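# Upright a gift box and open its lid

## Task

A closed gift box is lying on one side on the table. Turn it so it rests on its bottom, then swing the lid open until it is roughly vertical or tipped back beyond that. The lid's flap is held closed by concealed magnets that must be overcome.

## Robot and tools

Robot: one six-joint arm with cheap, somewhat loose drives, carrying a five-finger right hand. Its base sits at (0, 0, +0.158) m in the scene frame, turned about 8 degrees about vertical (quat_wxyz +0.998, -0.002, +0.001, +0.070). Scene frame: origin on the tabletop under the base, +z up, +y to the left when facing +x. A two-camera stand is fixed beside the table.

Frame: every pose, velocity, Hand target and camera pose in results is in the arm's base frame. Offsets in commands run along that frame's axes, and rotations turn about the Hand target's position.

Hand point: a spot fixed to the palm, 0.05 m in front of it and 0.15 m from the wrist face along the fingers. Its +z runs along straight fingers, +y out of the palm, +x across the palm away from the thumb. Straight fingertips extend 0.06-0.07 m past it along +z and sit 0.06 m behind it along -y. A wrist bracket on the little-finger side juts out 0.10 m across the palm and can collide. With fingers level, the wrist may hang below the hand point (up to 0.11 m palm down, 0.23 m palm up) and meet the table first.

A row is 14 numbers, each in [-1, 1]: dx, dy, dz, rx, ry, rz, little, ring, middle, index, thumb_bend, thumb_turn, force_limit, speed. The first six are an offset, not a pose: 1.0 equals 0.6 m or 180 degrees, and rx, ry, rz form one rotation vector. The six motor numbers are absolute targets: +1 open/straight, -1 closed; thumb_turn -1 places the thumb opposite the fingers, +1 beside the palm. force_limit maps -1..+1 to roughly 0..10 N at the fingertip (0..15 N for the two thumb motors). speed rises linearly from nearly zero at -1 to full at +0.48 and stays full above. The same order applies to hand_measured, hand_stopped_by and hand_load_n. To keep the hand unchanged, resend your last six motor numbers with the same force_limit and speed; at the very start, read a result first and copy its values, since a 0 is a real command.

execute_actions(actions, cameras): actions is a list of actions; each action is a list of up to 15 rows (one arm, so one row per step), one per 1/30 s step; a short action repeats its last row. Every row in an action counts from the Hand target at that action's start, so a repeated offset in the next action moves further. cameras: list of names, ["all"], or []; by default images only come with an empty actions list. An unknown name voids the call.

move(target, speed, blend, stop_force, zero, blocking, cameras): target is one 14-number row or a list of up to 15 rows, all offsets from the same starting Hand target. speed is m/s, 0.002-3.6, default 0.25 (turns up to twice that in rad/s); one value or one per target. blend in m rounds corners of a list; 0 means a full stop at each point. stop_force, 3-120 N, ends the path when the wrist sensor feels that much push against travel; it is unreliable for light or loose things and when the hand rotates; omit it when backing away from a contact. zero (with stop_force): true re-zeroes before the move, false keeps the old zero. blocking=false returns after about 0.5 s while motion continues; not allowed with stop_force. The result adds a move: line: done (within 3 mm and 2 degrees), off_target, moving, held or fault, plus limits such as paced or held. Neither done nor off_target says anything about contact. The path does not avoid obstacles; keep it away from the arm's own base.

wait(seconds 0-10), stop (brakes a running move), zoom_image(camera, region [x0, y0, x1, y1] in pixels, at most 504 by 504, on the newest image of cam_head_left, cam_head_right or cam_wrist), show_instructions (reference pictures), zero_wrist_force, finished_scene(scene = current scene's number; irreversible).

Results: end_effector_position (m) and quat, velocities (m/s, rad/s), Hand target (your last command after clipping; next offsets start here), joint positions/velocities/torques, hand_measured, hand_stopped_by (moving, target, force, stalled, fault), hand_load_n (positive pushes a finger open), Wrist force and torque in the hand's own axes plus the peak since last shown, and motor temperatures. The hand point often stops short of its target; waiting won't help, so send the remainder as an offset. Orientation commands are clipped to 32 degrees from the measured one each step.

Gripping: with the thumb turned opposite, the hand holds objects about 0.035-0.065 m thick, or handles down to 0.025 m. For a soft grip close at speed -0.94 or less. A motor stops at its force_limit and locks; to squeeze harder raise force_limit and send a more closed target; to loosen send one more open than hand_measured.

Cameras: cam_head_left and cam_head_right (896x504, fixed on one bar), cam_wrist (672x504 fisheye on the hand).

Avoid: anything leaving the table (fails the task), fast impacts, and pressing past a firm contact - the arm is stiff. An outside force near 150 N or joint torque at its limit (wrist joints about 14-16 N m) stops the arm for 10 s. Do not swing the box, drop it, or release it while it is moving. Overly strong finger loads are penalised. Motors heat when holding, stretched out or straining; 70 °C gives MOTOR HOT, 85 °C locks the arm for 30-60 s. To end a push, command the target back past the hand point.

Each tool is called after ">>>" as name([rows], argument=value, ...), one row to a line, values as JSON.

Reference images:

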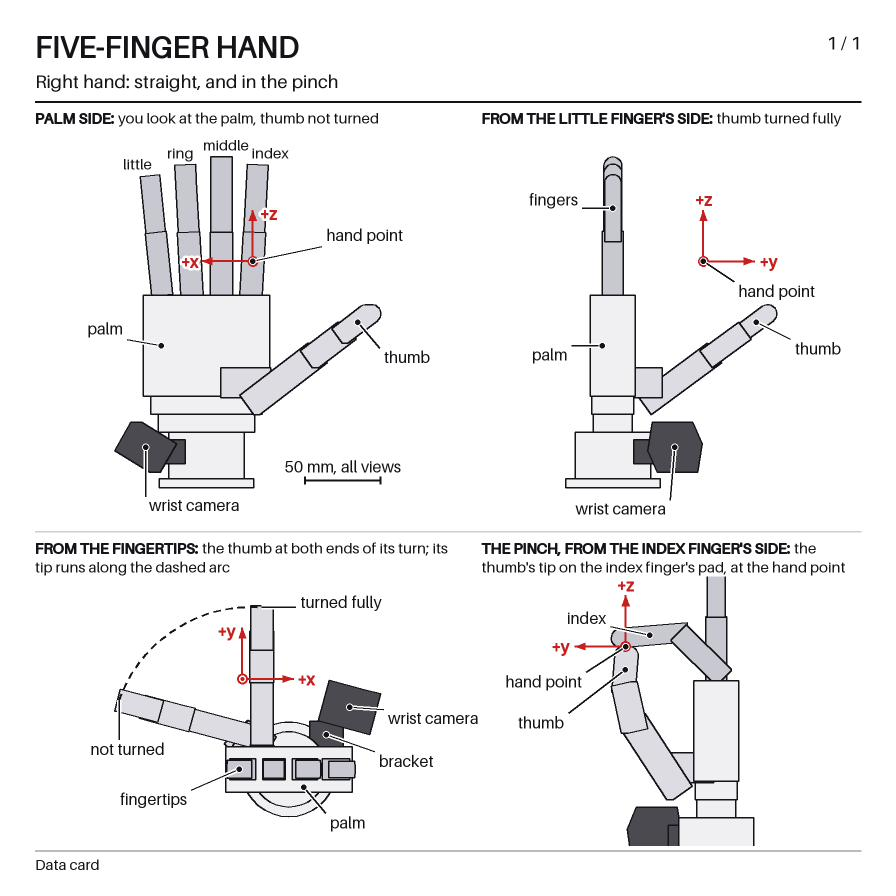

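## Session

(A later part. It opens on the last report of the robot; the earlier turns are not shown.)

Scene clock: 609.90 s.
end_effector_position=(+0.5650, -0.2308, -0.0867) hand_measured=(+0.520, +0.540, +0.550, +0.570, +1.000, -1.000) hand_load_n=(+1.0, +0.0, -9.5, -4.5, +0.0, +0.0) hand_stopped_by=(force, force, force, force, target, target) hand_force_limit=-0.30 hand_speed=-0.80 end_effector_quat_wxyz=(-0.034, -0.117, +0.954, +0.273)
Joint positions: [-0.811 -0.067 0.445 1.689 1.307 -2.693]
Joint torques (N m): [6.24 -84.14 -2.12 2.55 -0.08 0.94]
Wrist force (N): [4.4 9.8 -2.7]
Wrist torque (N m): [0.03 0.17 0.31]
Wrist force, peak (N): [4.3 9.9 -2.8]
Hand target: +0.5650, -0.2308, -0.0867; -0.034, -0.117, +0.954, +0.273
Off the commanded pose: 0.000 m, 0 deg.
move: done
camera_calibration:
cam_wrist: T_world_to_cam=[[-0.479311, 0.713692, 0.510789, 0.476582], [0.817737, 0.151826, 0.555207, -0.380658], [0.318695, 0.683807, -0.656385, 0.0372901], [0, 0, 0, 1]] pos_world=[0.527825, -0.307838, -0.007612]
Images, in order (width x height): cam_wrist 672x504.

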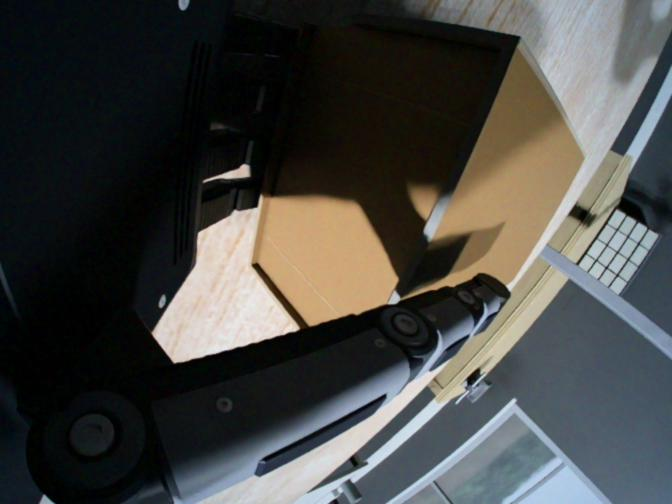

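>>> move(target=[0, 0, 0.005, 0, 0, 0, 0.25, 0.25, 0.2, 0.2, 1, -1, -0.3, -0.8], speed=0.02, cameras=["cam_wrist", "cam_head_left"])

>>> zoom_image(camera="cam_head_left", region=[470, 220, 570, 330])

Scene clock: 616.47 s.
end_effector_position=(+0.5650, -0.2308, -0.0839) hand_measured=(+0.520, +0.540, +0.550, +0.570, +1.000, -1.000) hand_load_n=(+1.0, +0.5, -4.5, +0.0, +0.0, +0.0) hand_stopped_by=(force, force, force, force, target, target) hand_force_limit=-0.30 hand_speed=-0.80 end_effector_quat_wxyz=(-0.033, -0.117, +0.954, +0.273)
Joint positions: [-0.811 -0.073 0.45 1.691 1.307 -2.693]
Joint torques (N m): [3.99 -85.54 0.2 5.38 -0.27 0.72]
Wrist force (N): [0.4 2.6 0.5]
Wrist torque (N m): [-0.06 -0.09 0.09]
Wrist force, peak (N): [4.8 9.8 -2.7]
Hand target: +0.5650, -0.2308, -0.0837; -0.034, -0.117, +0.954, +0.273
Off the commanded pose: 0.000 m, 0 deg.
move: done
camera_calibration:
cam_wrist: T_world_to_cam=[[-0.479334, 0.71372, 0.510727, 0.475172], [0.817732, 0.1519, 0.555194, -0.382187], [0.318674, 0.683762, -0.656443, 0.039125], [0, 0, 0, 1]] pos_world=[0.527825, -0.307838, -0.00481219]
Images, in order (width x height): cam_head_left 896x504, cam_wrist 672x504.

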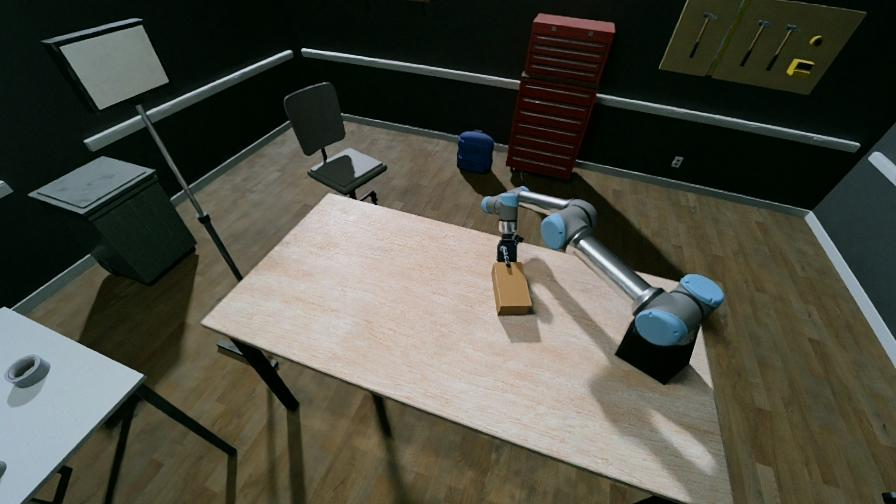

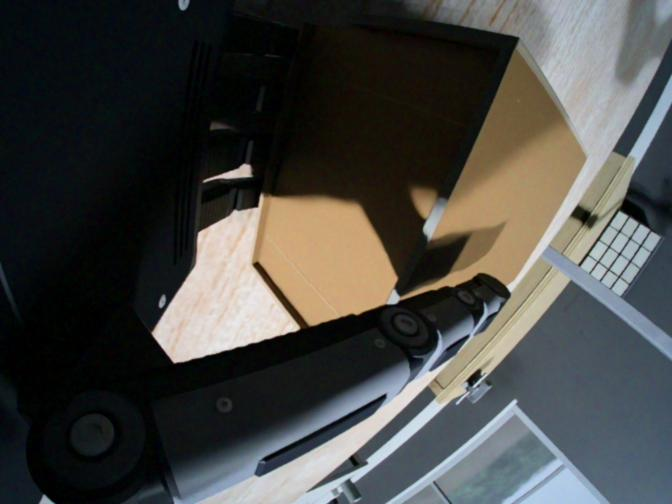

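Scaled by 4.582 from the camera's 896x504 image, which has a finer 1280x720 frame.

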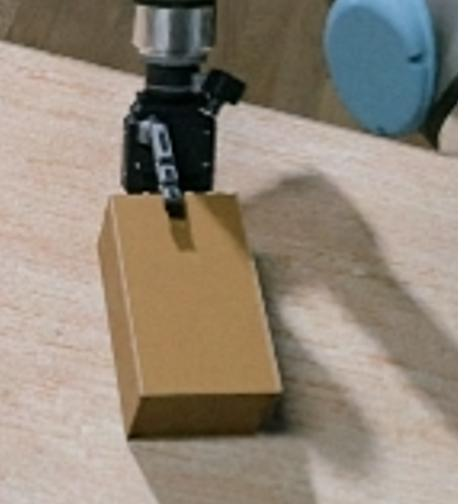

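>>> move(target=[0.0121, -0.0485, 0, 0, 0, 0, 0.25, 0.25, 0.2, 0.2, 1, -1, -0.3, -0.8], speed=0.06, cameras=["cam_wrist", "cam_head_left"])

>>> zoom_image(camera="cam_head_left", region=[470, 220, 570, 330])

Scene clock: 629.27 s.
end_effector_position=(+0.5716, -0.2594, -0.0836) hand_measured=(+0.522, +0.540, +0.550, +0.570, +1.000, -1.000) hand_load_n=(+2.0, +0.0, -5.5, +0.0, +0.0, +0.0) hand_stopped_by=(force, force, force, force, target, target) hand_force_limit=-0.30 hand_speed=-0.80 end_effector_quat_wxyz=(-0.031, -0.115, +0.955, +0.271)
Joint positions: [-0.833 0.121 0.035 1.909 1.314 -2.708]
Joint torques (N m): [-8.18 -35.86 -30.61 5.93 0.41 -1.35]
Wrist force (N): [0.2 2.2 0.6]
Wrist torque (N m): [-0.11 0.05 0.05]
Wrist force, peak (N): [-0.5 7.1 -0.5]
Hand target: +0.5723, -0.2599, -0.0837; -0.034, -0.117, +0.954, +0.273
Off the commanded pose: 0.001 m, 0 deg.
elbow stopped short: the move would have taken joint 3 (elbow) straighter than the controller allows.
move: done
camera_calibration:
cam_wrist: T_world_to_cam=[[-0.478162, 0.718257, 0.505439, 0.49863], [0.815759, 0.149976, 0.55861, -0.382377], [0.325422, 0.679422, -0.657637, 0.0517091], [0, 0, 0, 1]] pos_world=[0.533526, -0.335929, -0.00442133]
Images, in order (width x height): cam_head_left 896x504, cam_wrist 672x504.

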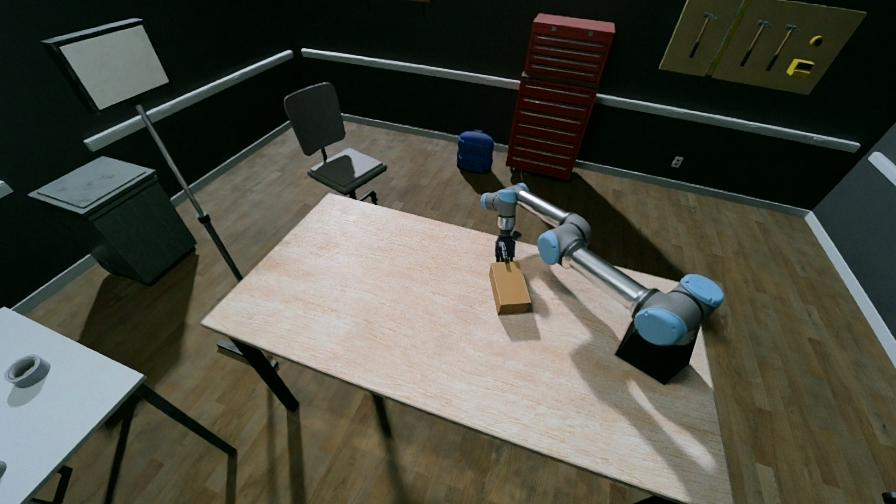

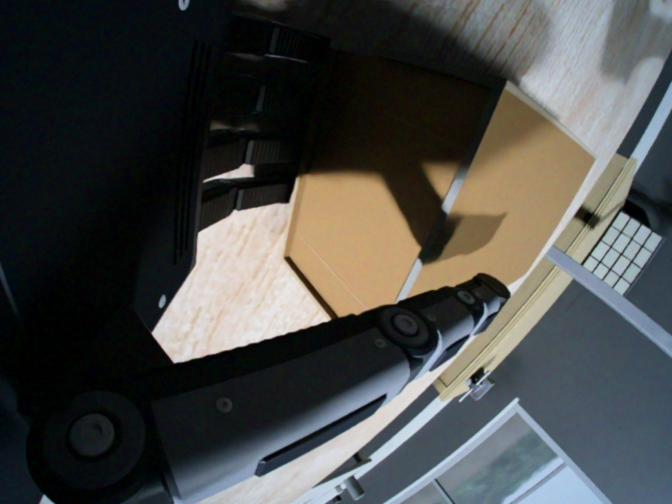

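Scaled by 4.582 from the camera's 896x504 image, which has a finer 1280x720 frame.

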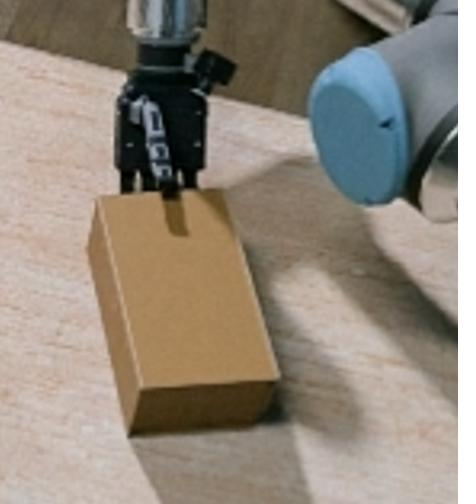

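>>> move(target=[-0.0667, -0.075, 0, 0, 0, 0, 0.25, 0.25, 0.2, 0.2, 1, -1, -0.3, -0.8], speed=0.2, cameras=["cam_wrist", "cam_head_left", "cam_head_right"])

>>> zoom_image(camera="cam_head_left", region=[470, 220, 570, 330])

Scene clock: 659.23 s.
end_effector_position=(+0.5324, -0.3048, -0.0837) hand_measured=(+0.520, +0.540, +0.550, +0.570, +1.000, -1.000) hand_load_n=(+0.0, +0.0, -2.0, +0.0, +0.0, +0.0) hand_stopped_by=(force, force, force, force, target, target) hand_force_limit=-0.30 hand_speed=-0.80 end_effector_quat_wxyz=(-0.034, -0.117, +0.954, +0.273)
Joint positions: [-0.913 0.117 0.051 1.922 1.357 -2.785]
Joint torques (N m): [-5.74 -84.74 0.43 2.53 1.99 -1.3]
Wrist force (N): [-1.7 0.8 -1.6]
Wrist torque (N m): [0.00 0.02 0.00]
Wrist force, peak (N): [-4.5 5.7 -1.3]
Hand target: +0.5323, -0.3049, -0.0837; -0.034, -0.117, +0.954, +0.273
Off the commanded pose: 0.000 m, 0 deg.
move: done
camera_calibration:
cam_wrist: T_world_to_cam=[[-0.479252, 0.713552, 0.51104, 0.512108], [0.81786, 0.151799, 0.555034, -0.34442], [0.31847, 0.68396, -0.656335, 0.100453], [0, 0, 0, 1]] pos_world=[0.495125, -0.381838, -0.00461158]

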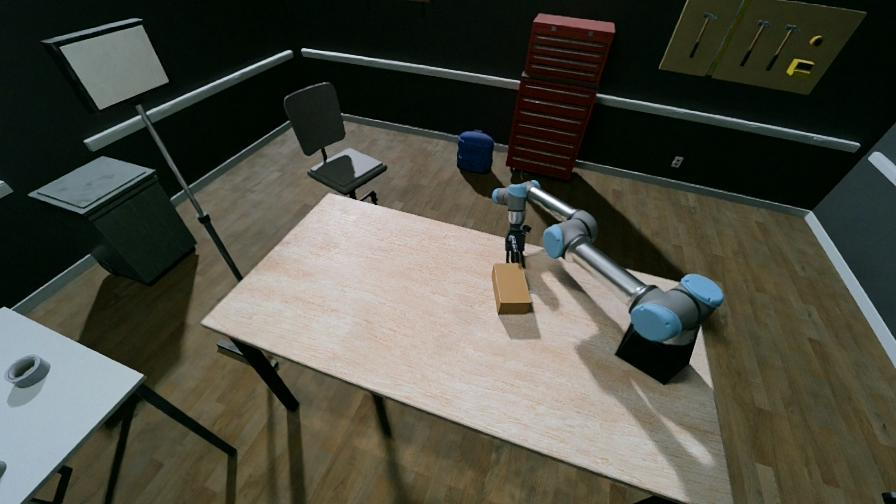

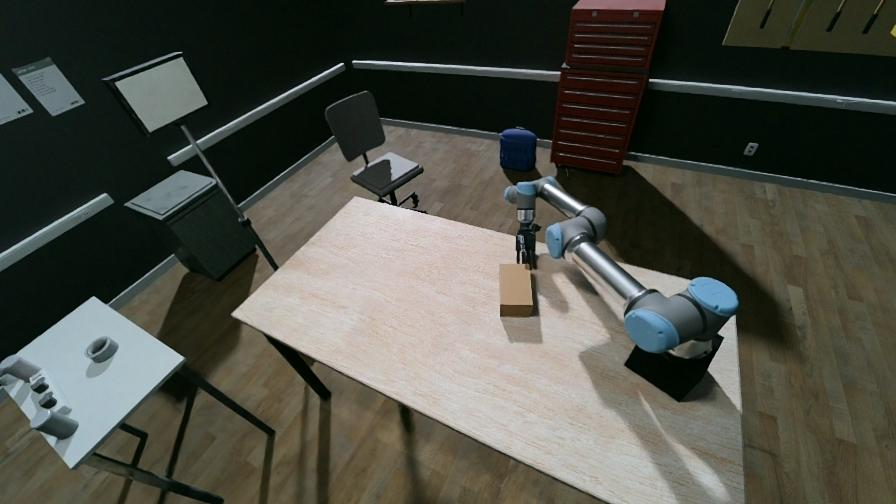

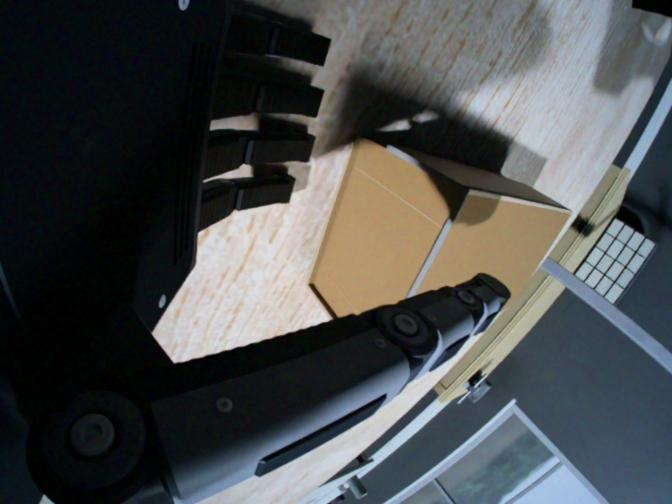

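Scaled by 4.582 from the camera's 896x504 image, which has a finer 1280x720 frame.

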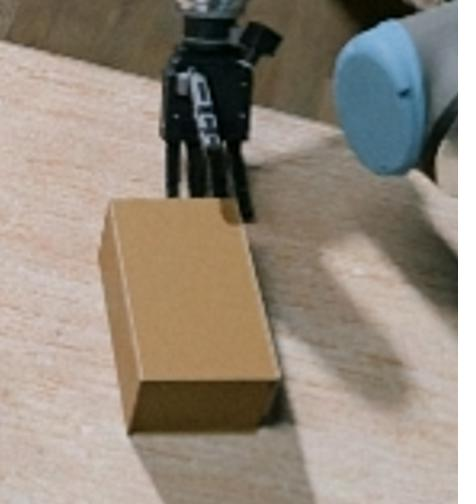

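>>> move([
  [-0.137, -0.025, 0.223, 0, 0, 0, 0.25, 0.25, 0.2, 0.2, 1, -1, -0.3, 0],
  [-0.237, 0.125, 0.223, 0.0107, -0.0067, -0.5036, 0.25, 0.25, 0.2, 0.2, 1, 1, -0.3, 0],
  [-0.233, 0.155, 0.06, 0.0107, -0.0067, -0.5036, 0.25, 0.25, 0.2, 0.2, 1, 1, -0.3, 0],
], speed=0.4, blend=0.04, cameras=["all"])

Scene clock: 802.13 s.
end_effector_position=(+0.3924, -0.2119, -0.0476) hand_measured=(+0.520, +0.540, +0.550, +0.570, +1.000, +1.000) hand_load_n=(+0.0, +0.0, +0.0, +0.0, +0.0, +0.0) hand_stopped_by=(force, force, force, force, target, target) hand_force_limit=-0.30 hand_speed=0.00 end_effector_quat_wxyz=(+0.181, +0.593, +0.750, +0.229)
Joint positions: [-1.301 -0.93 2.199 0.276 0.978 -1.526]
Joint torques (N m): [7.43 -13.15 -14.66 -0.66 -2.22 1.74]
Wrist force (N): [-1.0 -0.7 0.2]
Wrist torque (N m): [-0.12 0.14 -0.10]
Wrist force, peak (N): [-2.9 0.1 2.2]
Hand target: +0.3925, -0.2119, -0.0477; +0.181, +0.593, +0.750, +0.229
Off the commanded pose: 0.000 m, 0 deg.
move: done; blend cut to 0 m at target 2
camera_calibration:
cam_wrist: T_world_to_cam=[[0.700846, 0.467019, 0.539173, -0.153611], [0.123213, -0.823771, 0.553371, -0.198244], [0.70259, -0.321395, -0.63488, -0.257624], [0, 0, 0, 1]] pos_world=[0.313088, -0.174367, 0.0289649]

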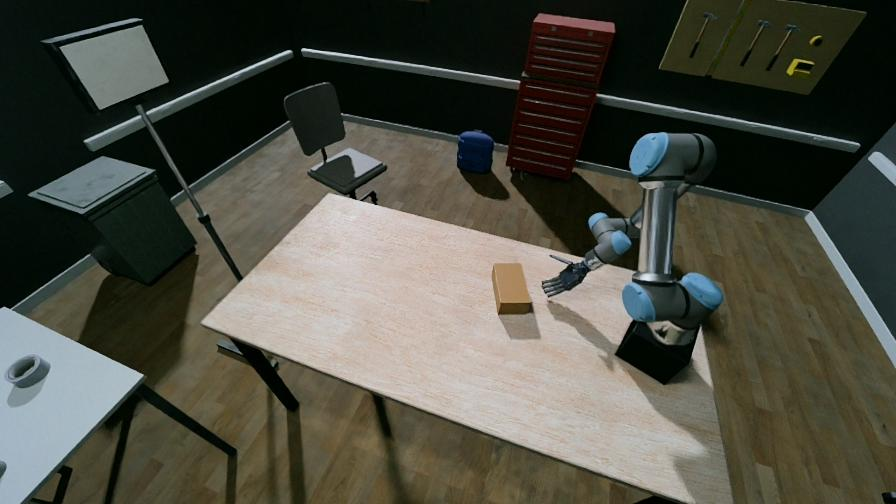

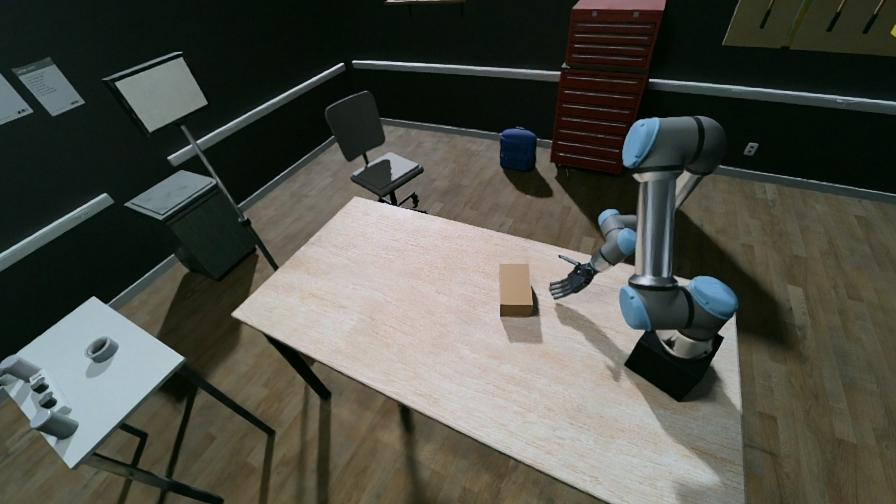

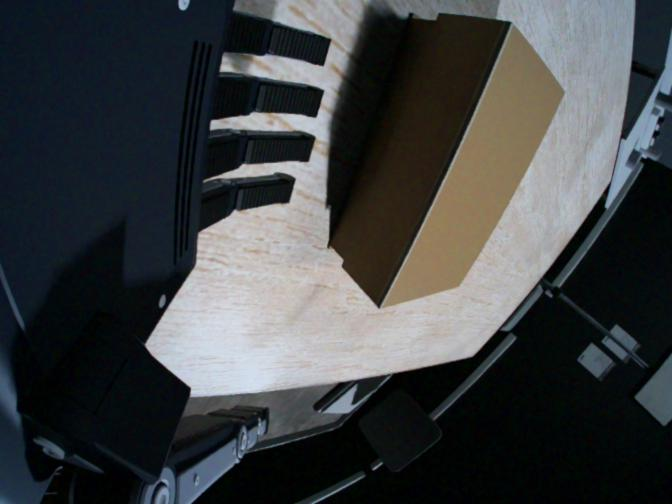

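>>> zoom_image(camera="cam_wrist", region=[310, 0, 580, 320])

Scaled by 1.575 from the camera's 672x504 image, which has a finer 960x720 frame.

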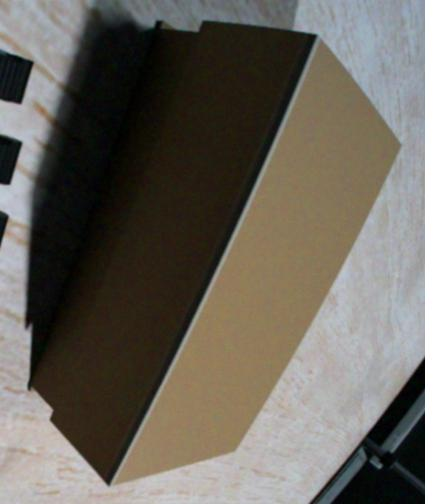

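>>> move([
  [0, 0, 0, 0, 0, -0.0083, 0.35, 0.35, 0.35, 0.35, 1, 1, -0.2, -0.2],
  [0, 0, -0.11, 0, 0, -0.0083, 0.35, 0.35, 0.35, 0.35, 1, 1, -0.2, -0.2],
], speed=0.04, stop_force=4, cameras=["cam_wrist"])

Scene clock: 856.50 s.
end_effector_position=(+0.3924, -0.2119, -0.1037) hand_measured=(+0.350, +0.350, +0.350, +0.350, +1.000, +1.000) hand_load_n=(+0.0, +0.0, -2.5, +0.0, -0.5, +0.0) hand_stopped_by=(target, target, target, target, target, target) hand_force_limit=-0.20 hand_speed=-0.20 end_effector_quat_wxyz=(+0.184, +0.603, +0.742, +0.227)
Joint positions: [-1.297 -0.781 2.187 0.119 0.979 -1.489]
Joint torques (N m): [0.86 -49.38 8.81 5.52 0.46 0.63]
Wrist force (N): [-0.2 1.4 -0.4]
Wrist torque (N m): [-0.10 0.15 -0.02]
Wrist force, peak (N): [-1.9 -0.8 -26.7]
Hand target: +0.3924, -0.2119, -0.1037; +0.184, +0.603, +0.742, +0.227 (not the last commanded pose)
Off the commanded pose: 0.010 m, 0 deg.
move: contact; path passed 1 of 2 targets
camera_calibration:
cam_wrist: T_world_to_cam=[[0.712827, 0.448634, 0.539078, -0.132049], [0.101757, -0.826665, 0.553416, -0.15937], [0.693919, -0.339635, -0.634921, -0.293608], [0, 0, 0, 1]] pos_world=[0.314085, -0.172224, -0.0270353]
Images, in order (width x height): cam_wrist 672x504.

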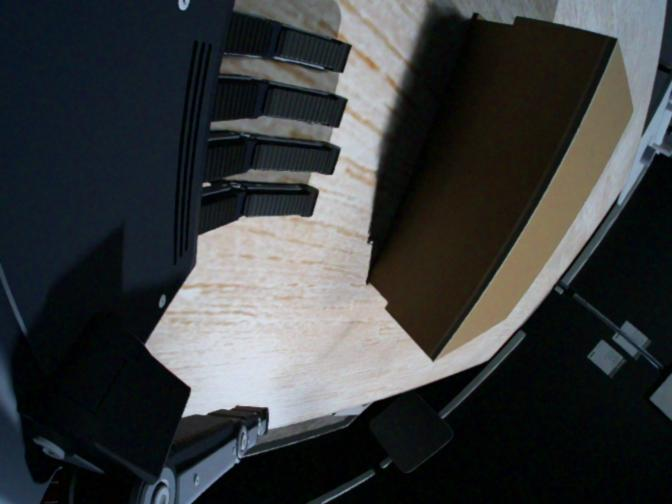

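>>> zoom_image(camera="cam_wrist", region=[330, 0, 530, 370])

Scaled by 1.362 from the camera's 672x504 image, which has a finer 960x720 frame.

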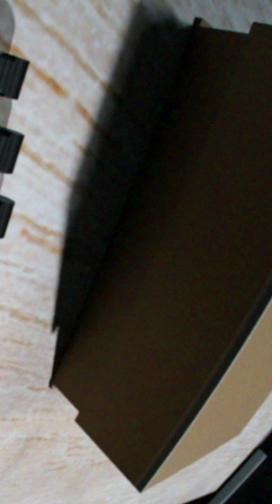

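>>> move(target=[0.0975, 0.0222, 0.0045, 0, 0, 0, 0.35, 0.35, 0.35, 0.35, 1, 1, -0.2, -0.2], speed=0.08, cameras=["cam_wrist", "cam_head_right"])

>>> zoom_image(camera="cam_wrist", region=[220, 0, 480, 300])

Scene clock: 910.47 s.
end_effector_position=(+0.4509, -0.1985, -0.1010) hand_measured=(+0.350, +0.350, +0.350, +0.350, +1.000, +1.000) hand_load_n=(+0.0, +0.0, +0.0, +0.0, +0.0, +0.0) hand_stopped_by=(target, target, target, target, target, target) hand_force_limit=-0.20 hand_speed=-0.20 end_effector_quat_wxyz=(+0.184, +0.603, +0.742, +0.227)
Joint positions: [-1.089 -0.803 2.099 0.093 1.003 -1.242]
Joint torques (N m): [6.38 -51.37 -14.23 -0.96 0.67 1.39]
Motor temperatures (°C): [32 36 29 38 38 37]
Wrist force (N): [-0.6 -0.5 0.4]
Wrist torque (N m): [-0.11 0.10 -0.07]
Wrist force, peak (N): [-2.1 -0.2 -2.3]
Hand target: +0.4509, -0.1985, -0.1010; +0.184, +0.603, +0.742, +0.227
Off the commanded pose: 0.000 m, 0 deg.
move: done
camera_calibration:
cam_wrist: T_world_to_cam=[[0.712827, 0.448634, 0.539078, -0.1811], [0.101757, -0.826665, 0.553416, -0.155813], [0.693919, -0.339635, -0.634921, -0.327902], [0, 0, 0, 1]] pos_world=[0.372485, -0.158924, -0.0243353]
Images, in order (width x height): cam_head_right 896x504, cam_wrist 672x504.

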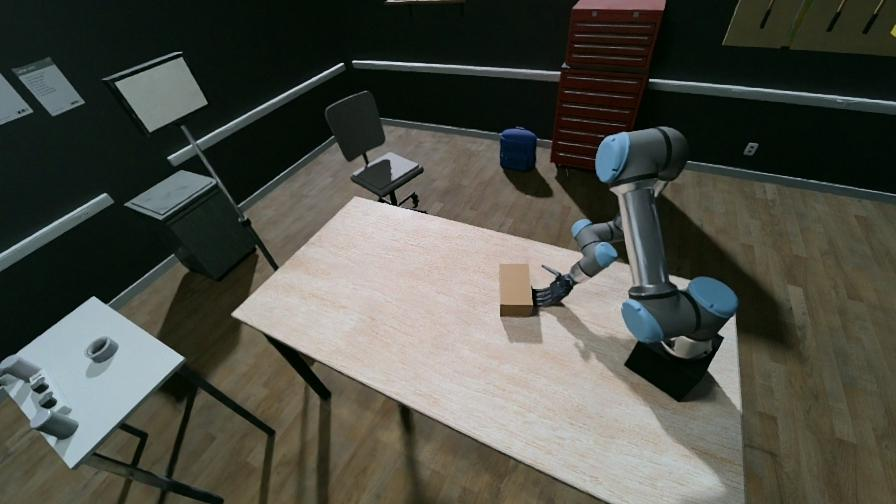

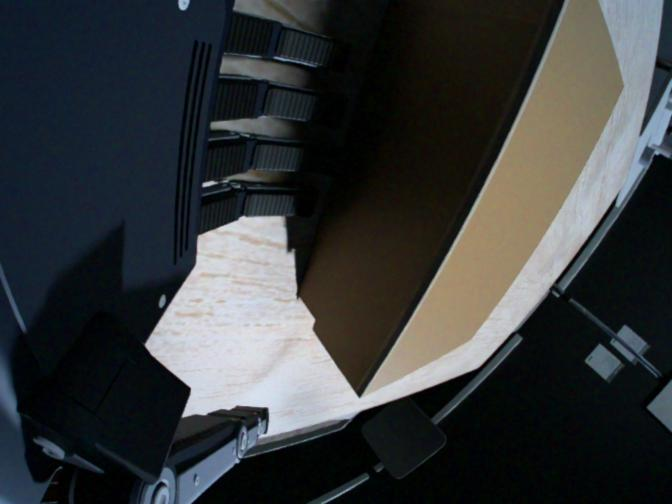

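Scaled by 1.680 from the camera's 672x504 image, which has a finer 960x720 frame.

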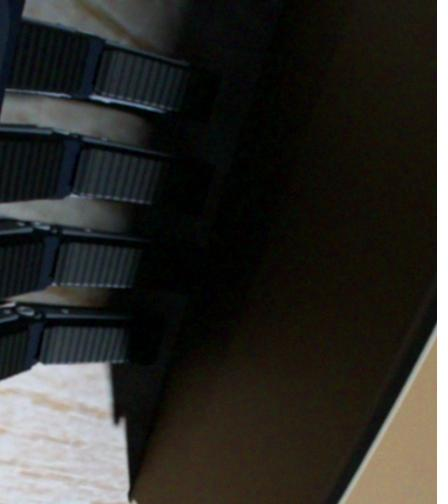

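>>> move(target=[0.0262, 0.0055, 0, 0, 0, 0, 0.35, 0.35, 0.35, 0.35, 1, 1, -0.2, -0.2], speed=0.03, stop_force=3, cameras=["cam_wrist"])

>>> zoom_image(camera="cam_wrist", region=[220, 0, 480, 300])

Scene clock: 919.17 s.
end_effector_position=(+0.4666, -0.1952, -0.1010) hand_measured=(+0.350, +0.350, +0.350, +0.350, +1.000, +1.000) hand_load_n=(+0.0, +0.0, -1.5, +0.5, +0.0, +0.0) hand_stopped_by=(target, target, target, target, target, target) hand_force_limit=-0.20 hand_speed=-0.20 end_effector_quat_wxyz=(+0.184, +0.603, +0.742, +0.227)
Joint positions: [-1.039 -0.803 2.07 0.091 1.013 -1.184]
Joint torques (N m): [8.41 -17.83 -15.21 -1.1 0.57 1.51]
Wrist force (N): [-0.8 -1.8 -1.2]
Wrist torque (N m): [-0.14 0.16 -0.11]
Wrist force, peak (N): [-1.1 -1.1 -1.9]
Hand target: +0.4666, -0.1952, -0.1010; +0.184, +0.603, +0.742, +0.227
Off the commanded pose: 0.000 m, 0 deg.
move: done
camera_calibration:
cam_wrist: T_world_to_cam=[[0.712833, 0.448575, 0.539119, -0.193854], [0.101706, -0.826697, 0.553378, -0.154679], [0.69392, -0.339635, -0.63492, -0.337745], [0, 0, 0, 1]] pos_world=[0.388285, -0.155624, -0.0243352]
Images, in order (width x height): cam_wrist 672x504.

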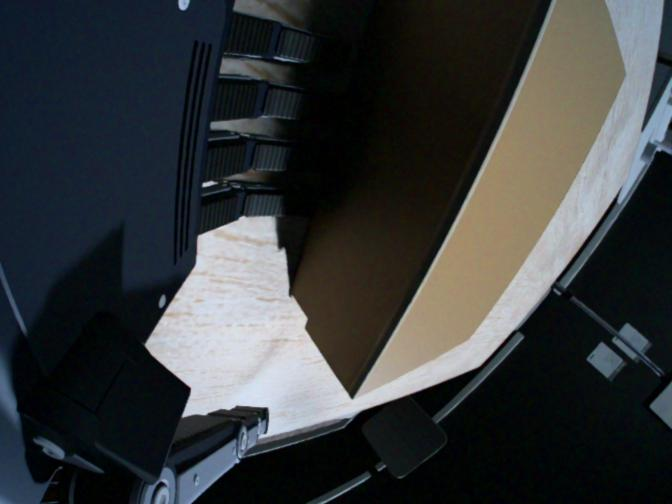

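Scaled by 1.680 from the camera's 672x504 image, which has a finer 960x720 frame.

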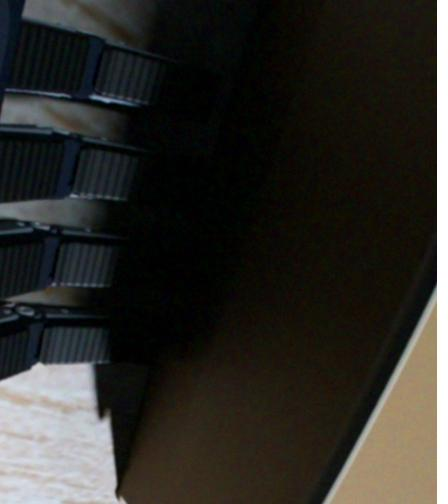

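>>> move(target=[0.0033, 0.0007, 0.025, 0, 0, 0, 0.35, 0.35, 0.35, 0.35, 1, 1, -0.2, -0.2], speed=0.02, stop_force=8, zero=false, cameras=["cam_wrist", "cam_head_left", "cam_head_right"])

>>> zoom_image(camera="cam_head_left", region=[470, 240, 590, 330])

Scene clock: 933.03 s.
end_effector_position=(+0.4686, -0.1948, -0.0860) hand_measured=(+0.350, +0.350, +0.350, +0.350, +1.000, +1.000) hand_load_n=(+0.0, +0.0, +1.5, +0.0, +0.0, +0.0) hand_stopped_by=(target, target, target, target, target, target) hand_force_limit=-0.20 hand_speed=-0.20 end_effector_quat_wxyz=(+0.184, +0.603, +0.742, +0.227)
Joint positions: [-1.033 -0.841 2.073 0.123 1.014 -1.177]
Joint torques (N m): [7.86 -52.09 7.16 5.54 0.56 1.52]
Wrist force (N): [-1.3 -1.8 0.2]
Wrist torque (N m): [-0.12 0.20 -0.14]
Wrist force, peak (N): [-1.0 -1.3 -2.0]
Hand target: +0.4686, -0.1948, -0.0860; +0.184, +0.603, +0.742, +0.227
Off the commanded pose: 0.000 m, 0 deg.
move: done
camera_calibration:
cam_wrist: T_world_to_cam=[[0.712833, 0.448575, 0.539119, -0.203546], [0.101706, -0.826697, 0.553378, -0.162852], [0.69392, -0.339635, -0.63492, -0.329473], [0, 0, 0, 1]] pos_world=[0.390285, -0.155224, -0.00933522]

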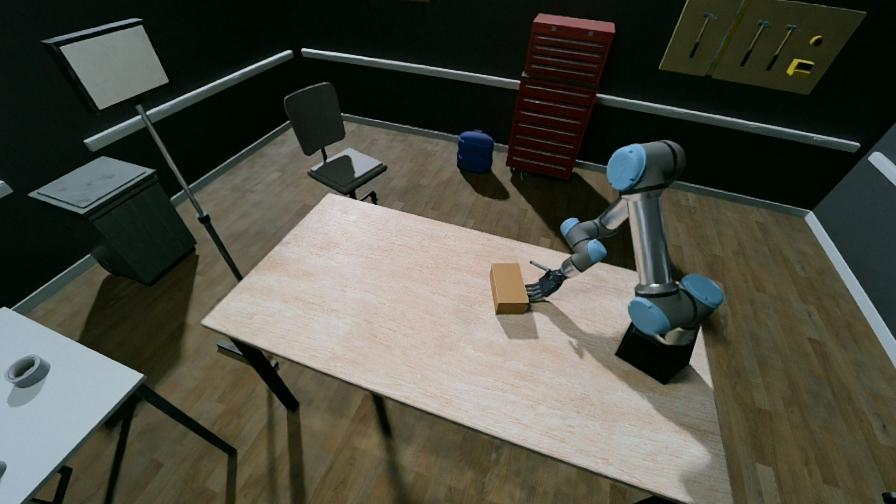

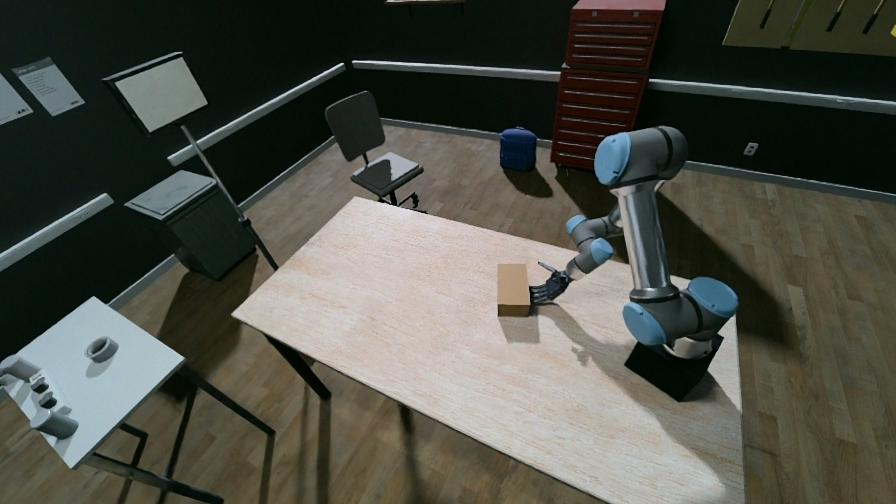

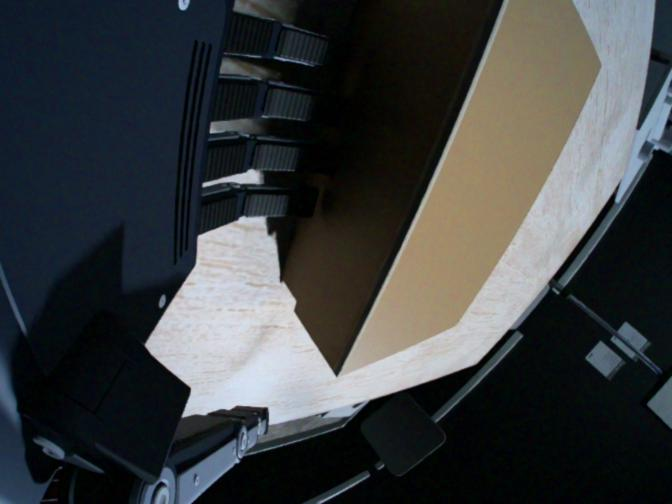

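Scaled by 4.200 from the camera's 896x504 image, which has a finer 1280x720 frame.

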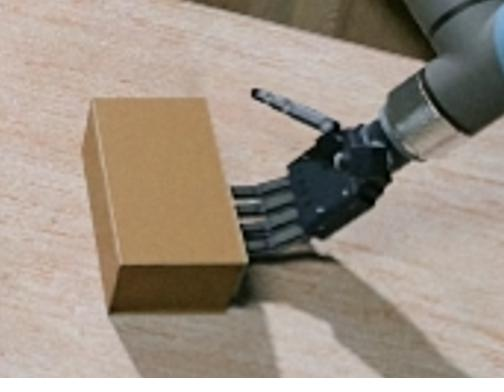

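>>> move([
  [-0.0975, -0.022, 0.01, 0, 0, 0.0056, 0.35, 0.35, 0.35, 0.35, 1, 1, -0.2, 0],
  [-0.0433, -0.1403, 0.01, 0, 0, 0.0056, -1, -1, -1, 0.35, 1, 1, -0.2, 0],
  [-0.0433, -0.1403, -0.025, 0, 0, 0.0056, -1, -1, -1, 0.35, 1, 1, -0.2, 0],
  [0.0055, -0.1293, -0.025, 0, 0, 0.0056, -1, -1, -1, 0.35, 1, 1, -0.2, 0],
], speed=0.15, cameras=["cam_wrist", "cam_head_left"])

>>> zoom_image(camera="cam_wrist", region=[180, 60, 480, 330])

Scene clock: 1036.97 s.
end_effector_position=(+0.4718, -0.2724, -0.1010) hand_measured=(-1.000, -1.000, -1.000, +0.350, +1.000, +1.000) hand_load_n=(+0.0, +0.0, +0.0, +0.0, +0.0, +0.0) hand_stopped_by=(target, target, target, target, target, target) hand_force_limit=-0.20 hand_speed=0.00 end_effector_quat_wxyz=(+0.182, +0.596, +0.748, +0.228)
Joint positions: [-1.134 -0.73 1.886 0.273 0.993 -1.316]
Joint torques (N m): [6.15 -20.59 -18.65 -1.03 0.69 1.02]
Wrist force (N): [-0.8 -0.8 0.4]
Wrist torque (N m): [-0.15 0.13 -0.08]
Wrist force, peak (N): [1.0 2.1 1.9]
Hand target: +0.4719, -0.2724, -0.1010; +0.182, +0.596, +0.748, +0.228
Off the commanded pose: 0.000 m, 0 deg.
move: done
camera_calibration:
cam_wrist: T_world_to_cam=[[0.704838, 0.461088, 0.539075, -0.155753], [0.116248, -0.824741, 0.553434, -0.225335], [0.699778, -0.327415, -0.634909, -0.366991], [0, 0, 0, 1]] pos_world=[0.392787, -0.234186, -0.0243352]
Images, in order (width x height): cam_head_left 896x504, cam_wrist 672x504.

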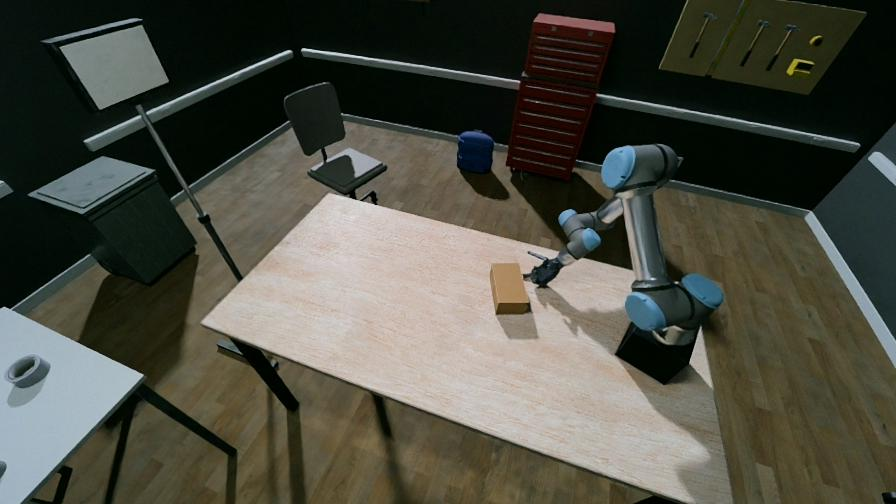

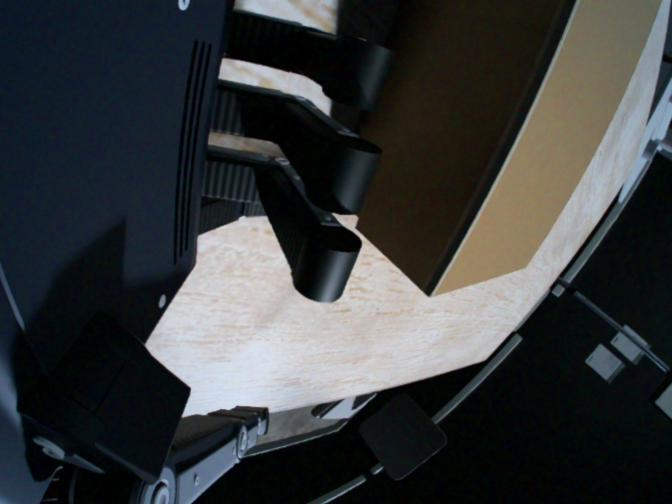

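Scaled by 1.680 from the camera's 672x504 image, which has a finer 960x720 frame.

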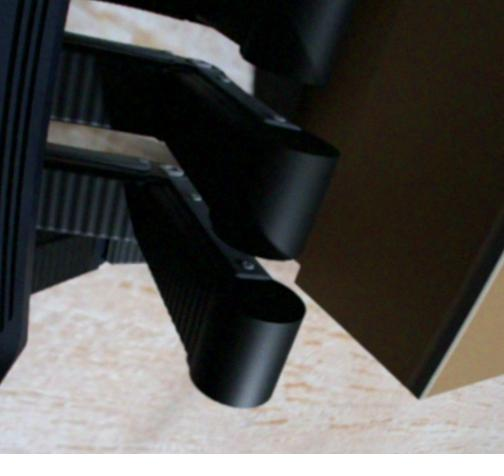

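>>> move(target=[0.0358, 0.0081, 0, 0, 0, 0, -1, -1, -1, 0.35, 1, 1, -0.2, 0], speed=0.05, stop_force=3, cameras=["cam_wrist", "cam_head_left"])

>>> zoom_image(camera="cam_head_left", region=[480, 240, 580, 320])

>>> zoom_image(camera="cam_wrist", region=[180, 60, 480, 330])

Scene clock: 1052.87 s.
end_effector_position=(+0.4934, -0.2675, -0.1010) hand_measured=(-1.000, -1.000, -1.000, +0.350, +1.000, +1.000) hand_load_n=(+0.0, +0.0, +0.5, +0.0, +0.0, -0.5) hand_stopped_by=(target, target, target, target, target, target) hand_force_limit=-0.20 hand_speed=0.00 end_effector_quat_wxyz=(+0.182, +0.596, +0.748, +0.228)
Joint positions: [-1.078 -0.725 1.85 0.268 1.002 -1.25]
Joint torques (N m): [6.18 -21.74 -18.41 -1.02 0.67 1.51]
Wrist force (N): [-0.4 -1.2 0.0]
Wrist torque (N m): [-0.15 0.13 -0.08]
Wrist force, peak (N): [-2.1 -2.5 -0.6]
Hand target: +0.4934, -0.2675, -0.1010; +0.182, +0.596, +0.748, +0.228
Off the commanded pose: 0.000 m, 0 deg.
move: done
camera_calibration:
cam_wrist: T_world_to_cam=[[0.704838, 0.461088, 0.539075, -0.173236], [0.116248, -0.824741, 0.553434, -0.223805], [0.699778, -0.327415, -0.634909, -0.380501], [0, 0, 0, 1]] pos_world=[0.414387, -0.229286, -0.0243352]
Images, in order (width x height): cam_head_left 896x504, cam_wrist 672x504.

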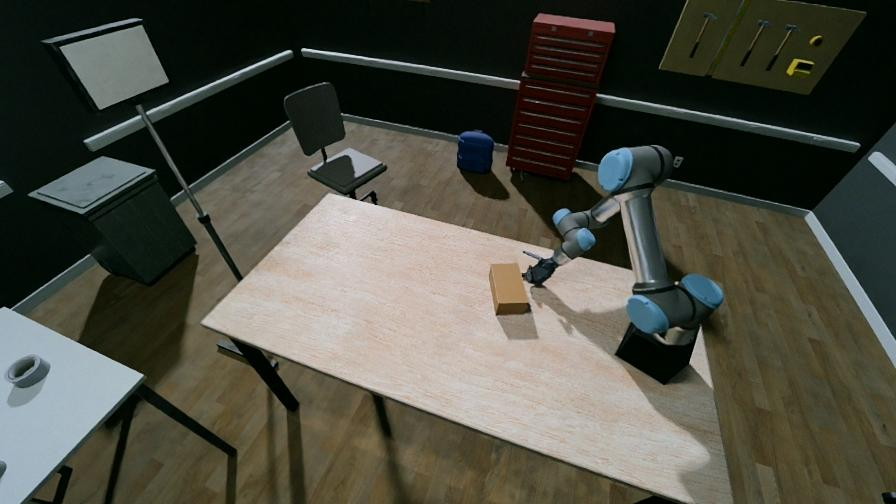

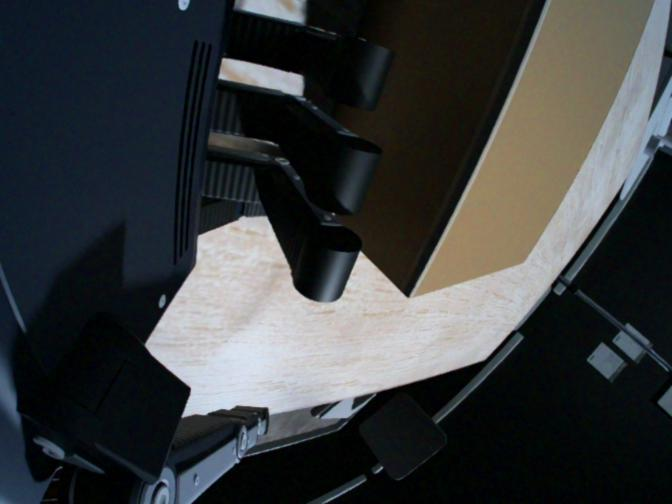

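Scaled by 5.040 from the camera's 896x504 image, which has a finer 1280x720 frame.

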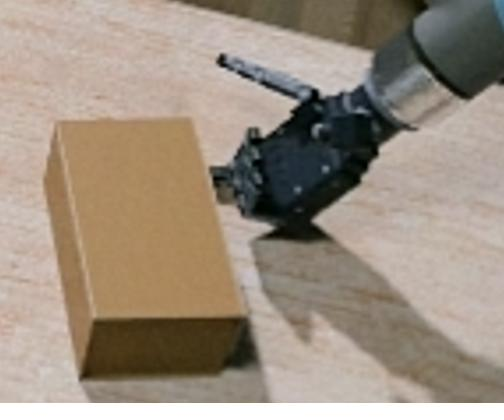

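Scaled by 1.680 from the camera's 672x504 image, which has a finer 960x720 frame.

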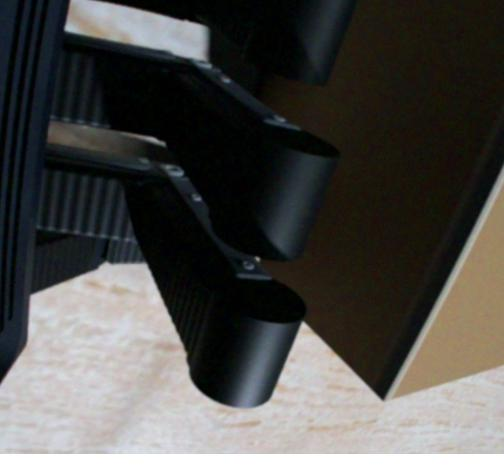

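>>> move(target=[0, 0, 0.035, 0, 0, 0, -1, -1, -1, 0.35, 1, 1, -0.2, 0], speed=0.02, stop_force=10, cameras=["cam_wrist", "cam_head_left"])

>>> zoom_image(camera="cam_head_left", region=[480, 240, 580, 320])

Scene clock: 1063.67 s.
end_effector_position=(+0.4934, -0.2675, -0.0800) hand_measured=(-1.000, -1.000, -1.000, +0.350, +1.000, +1.000) hand_load_n=(+0.0, +0.0, +0.0, +1.5, +0.0, +0.0) hand_stopped_by=(target, target, target, target, target, target) hand_force_limit=-0.20 hand_speed=0.00 end_effector_quat_wxyz=(+0.182, +0.596, +0.748, +0.228)
Joint positions: [-1.078 -0.771 1.858 0.306 1.002 -1.25]
Joint torques (N m): [-0.94 -59.31 4.52 5.52 -1.2 -0.64]
Wrist force (N): [-0.6 -1.6 1.2]
Wrist torque (N m): [-0.13 0.15 -0.09]
Wrist force, peak (N): [-0.9 -1.9 2.0]
Hand target: +0.4934, -0.2675, -0.0800; +0.182, +0.596, +0.748, +0.228
Off the commanded pose: 0.000 m, 0 deg.
move: done
camera_calibration:
cam_wrist: T_world_to_cam=[[0.704838, 0.461088, 0.539075, -0.184557], [0.116248, -0.824741, 0.553434, -0.235427], [0.699778, -0.327415, -0.634909, -0.367168], [0, 0, 0, 1]] pos_world=[0.414387, -0.229286, -0.00333525]
Images, in order (width x height): cam_head_left 896x504, cam_wrist 672x504.

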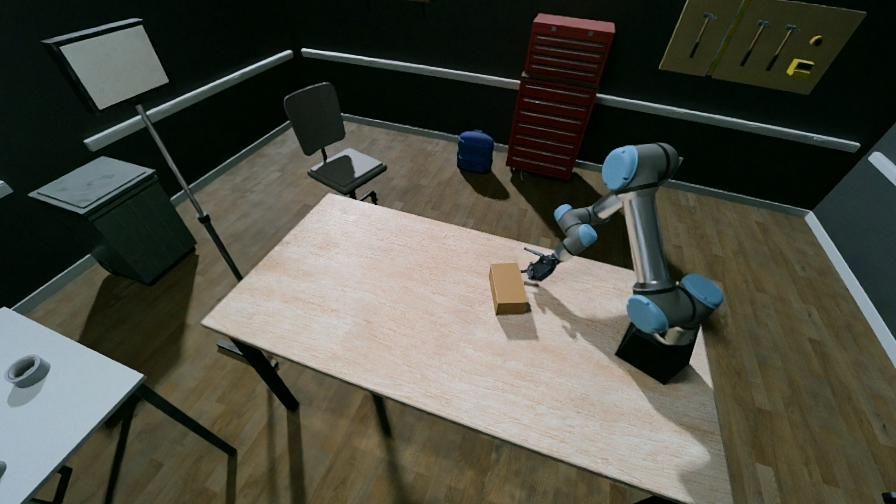

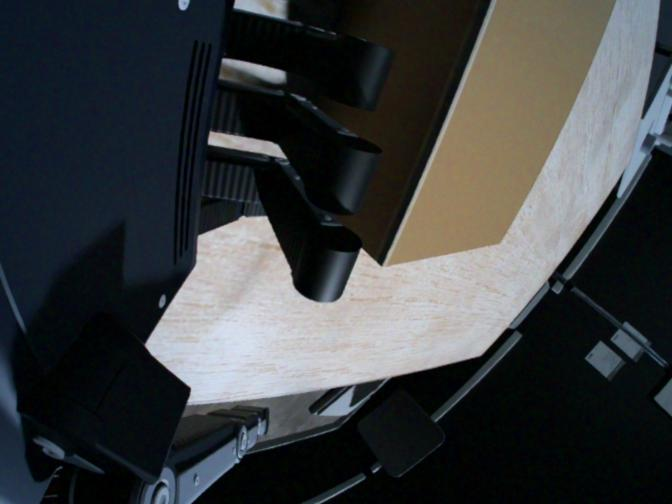

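Scaled by 5.040 from the camera's 896x504 image, which has a finer 1280x720 frame.

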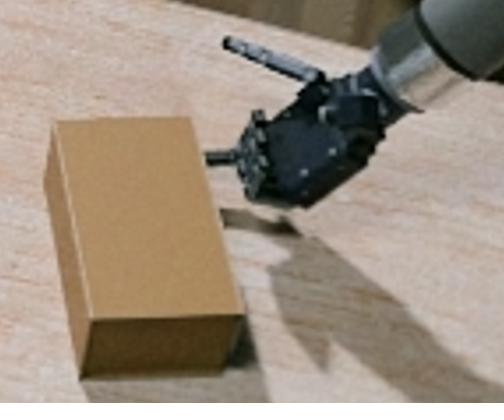

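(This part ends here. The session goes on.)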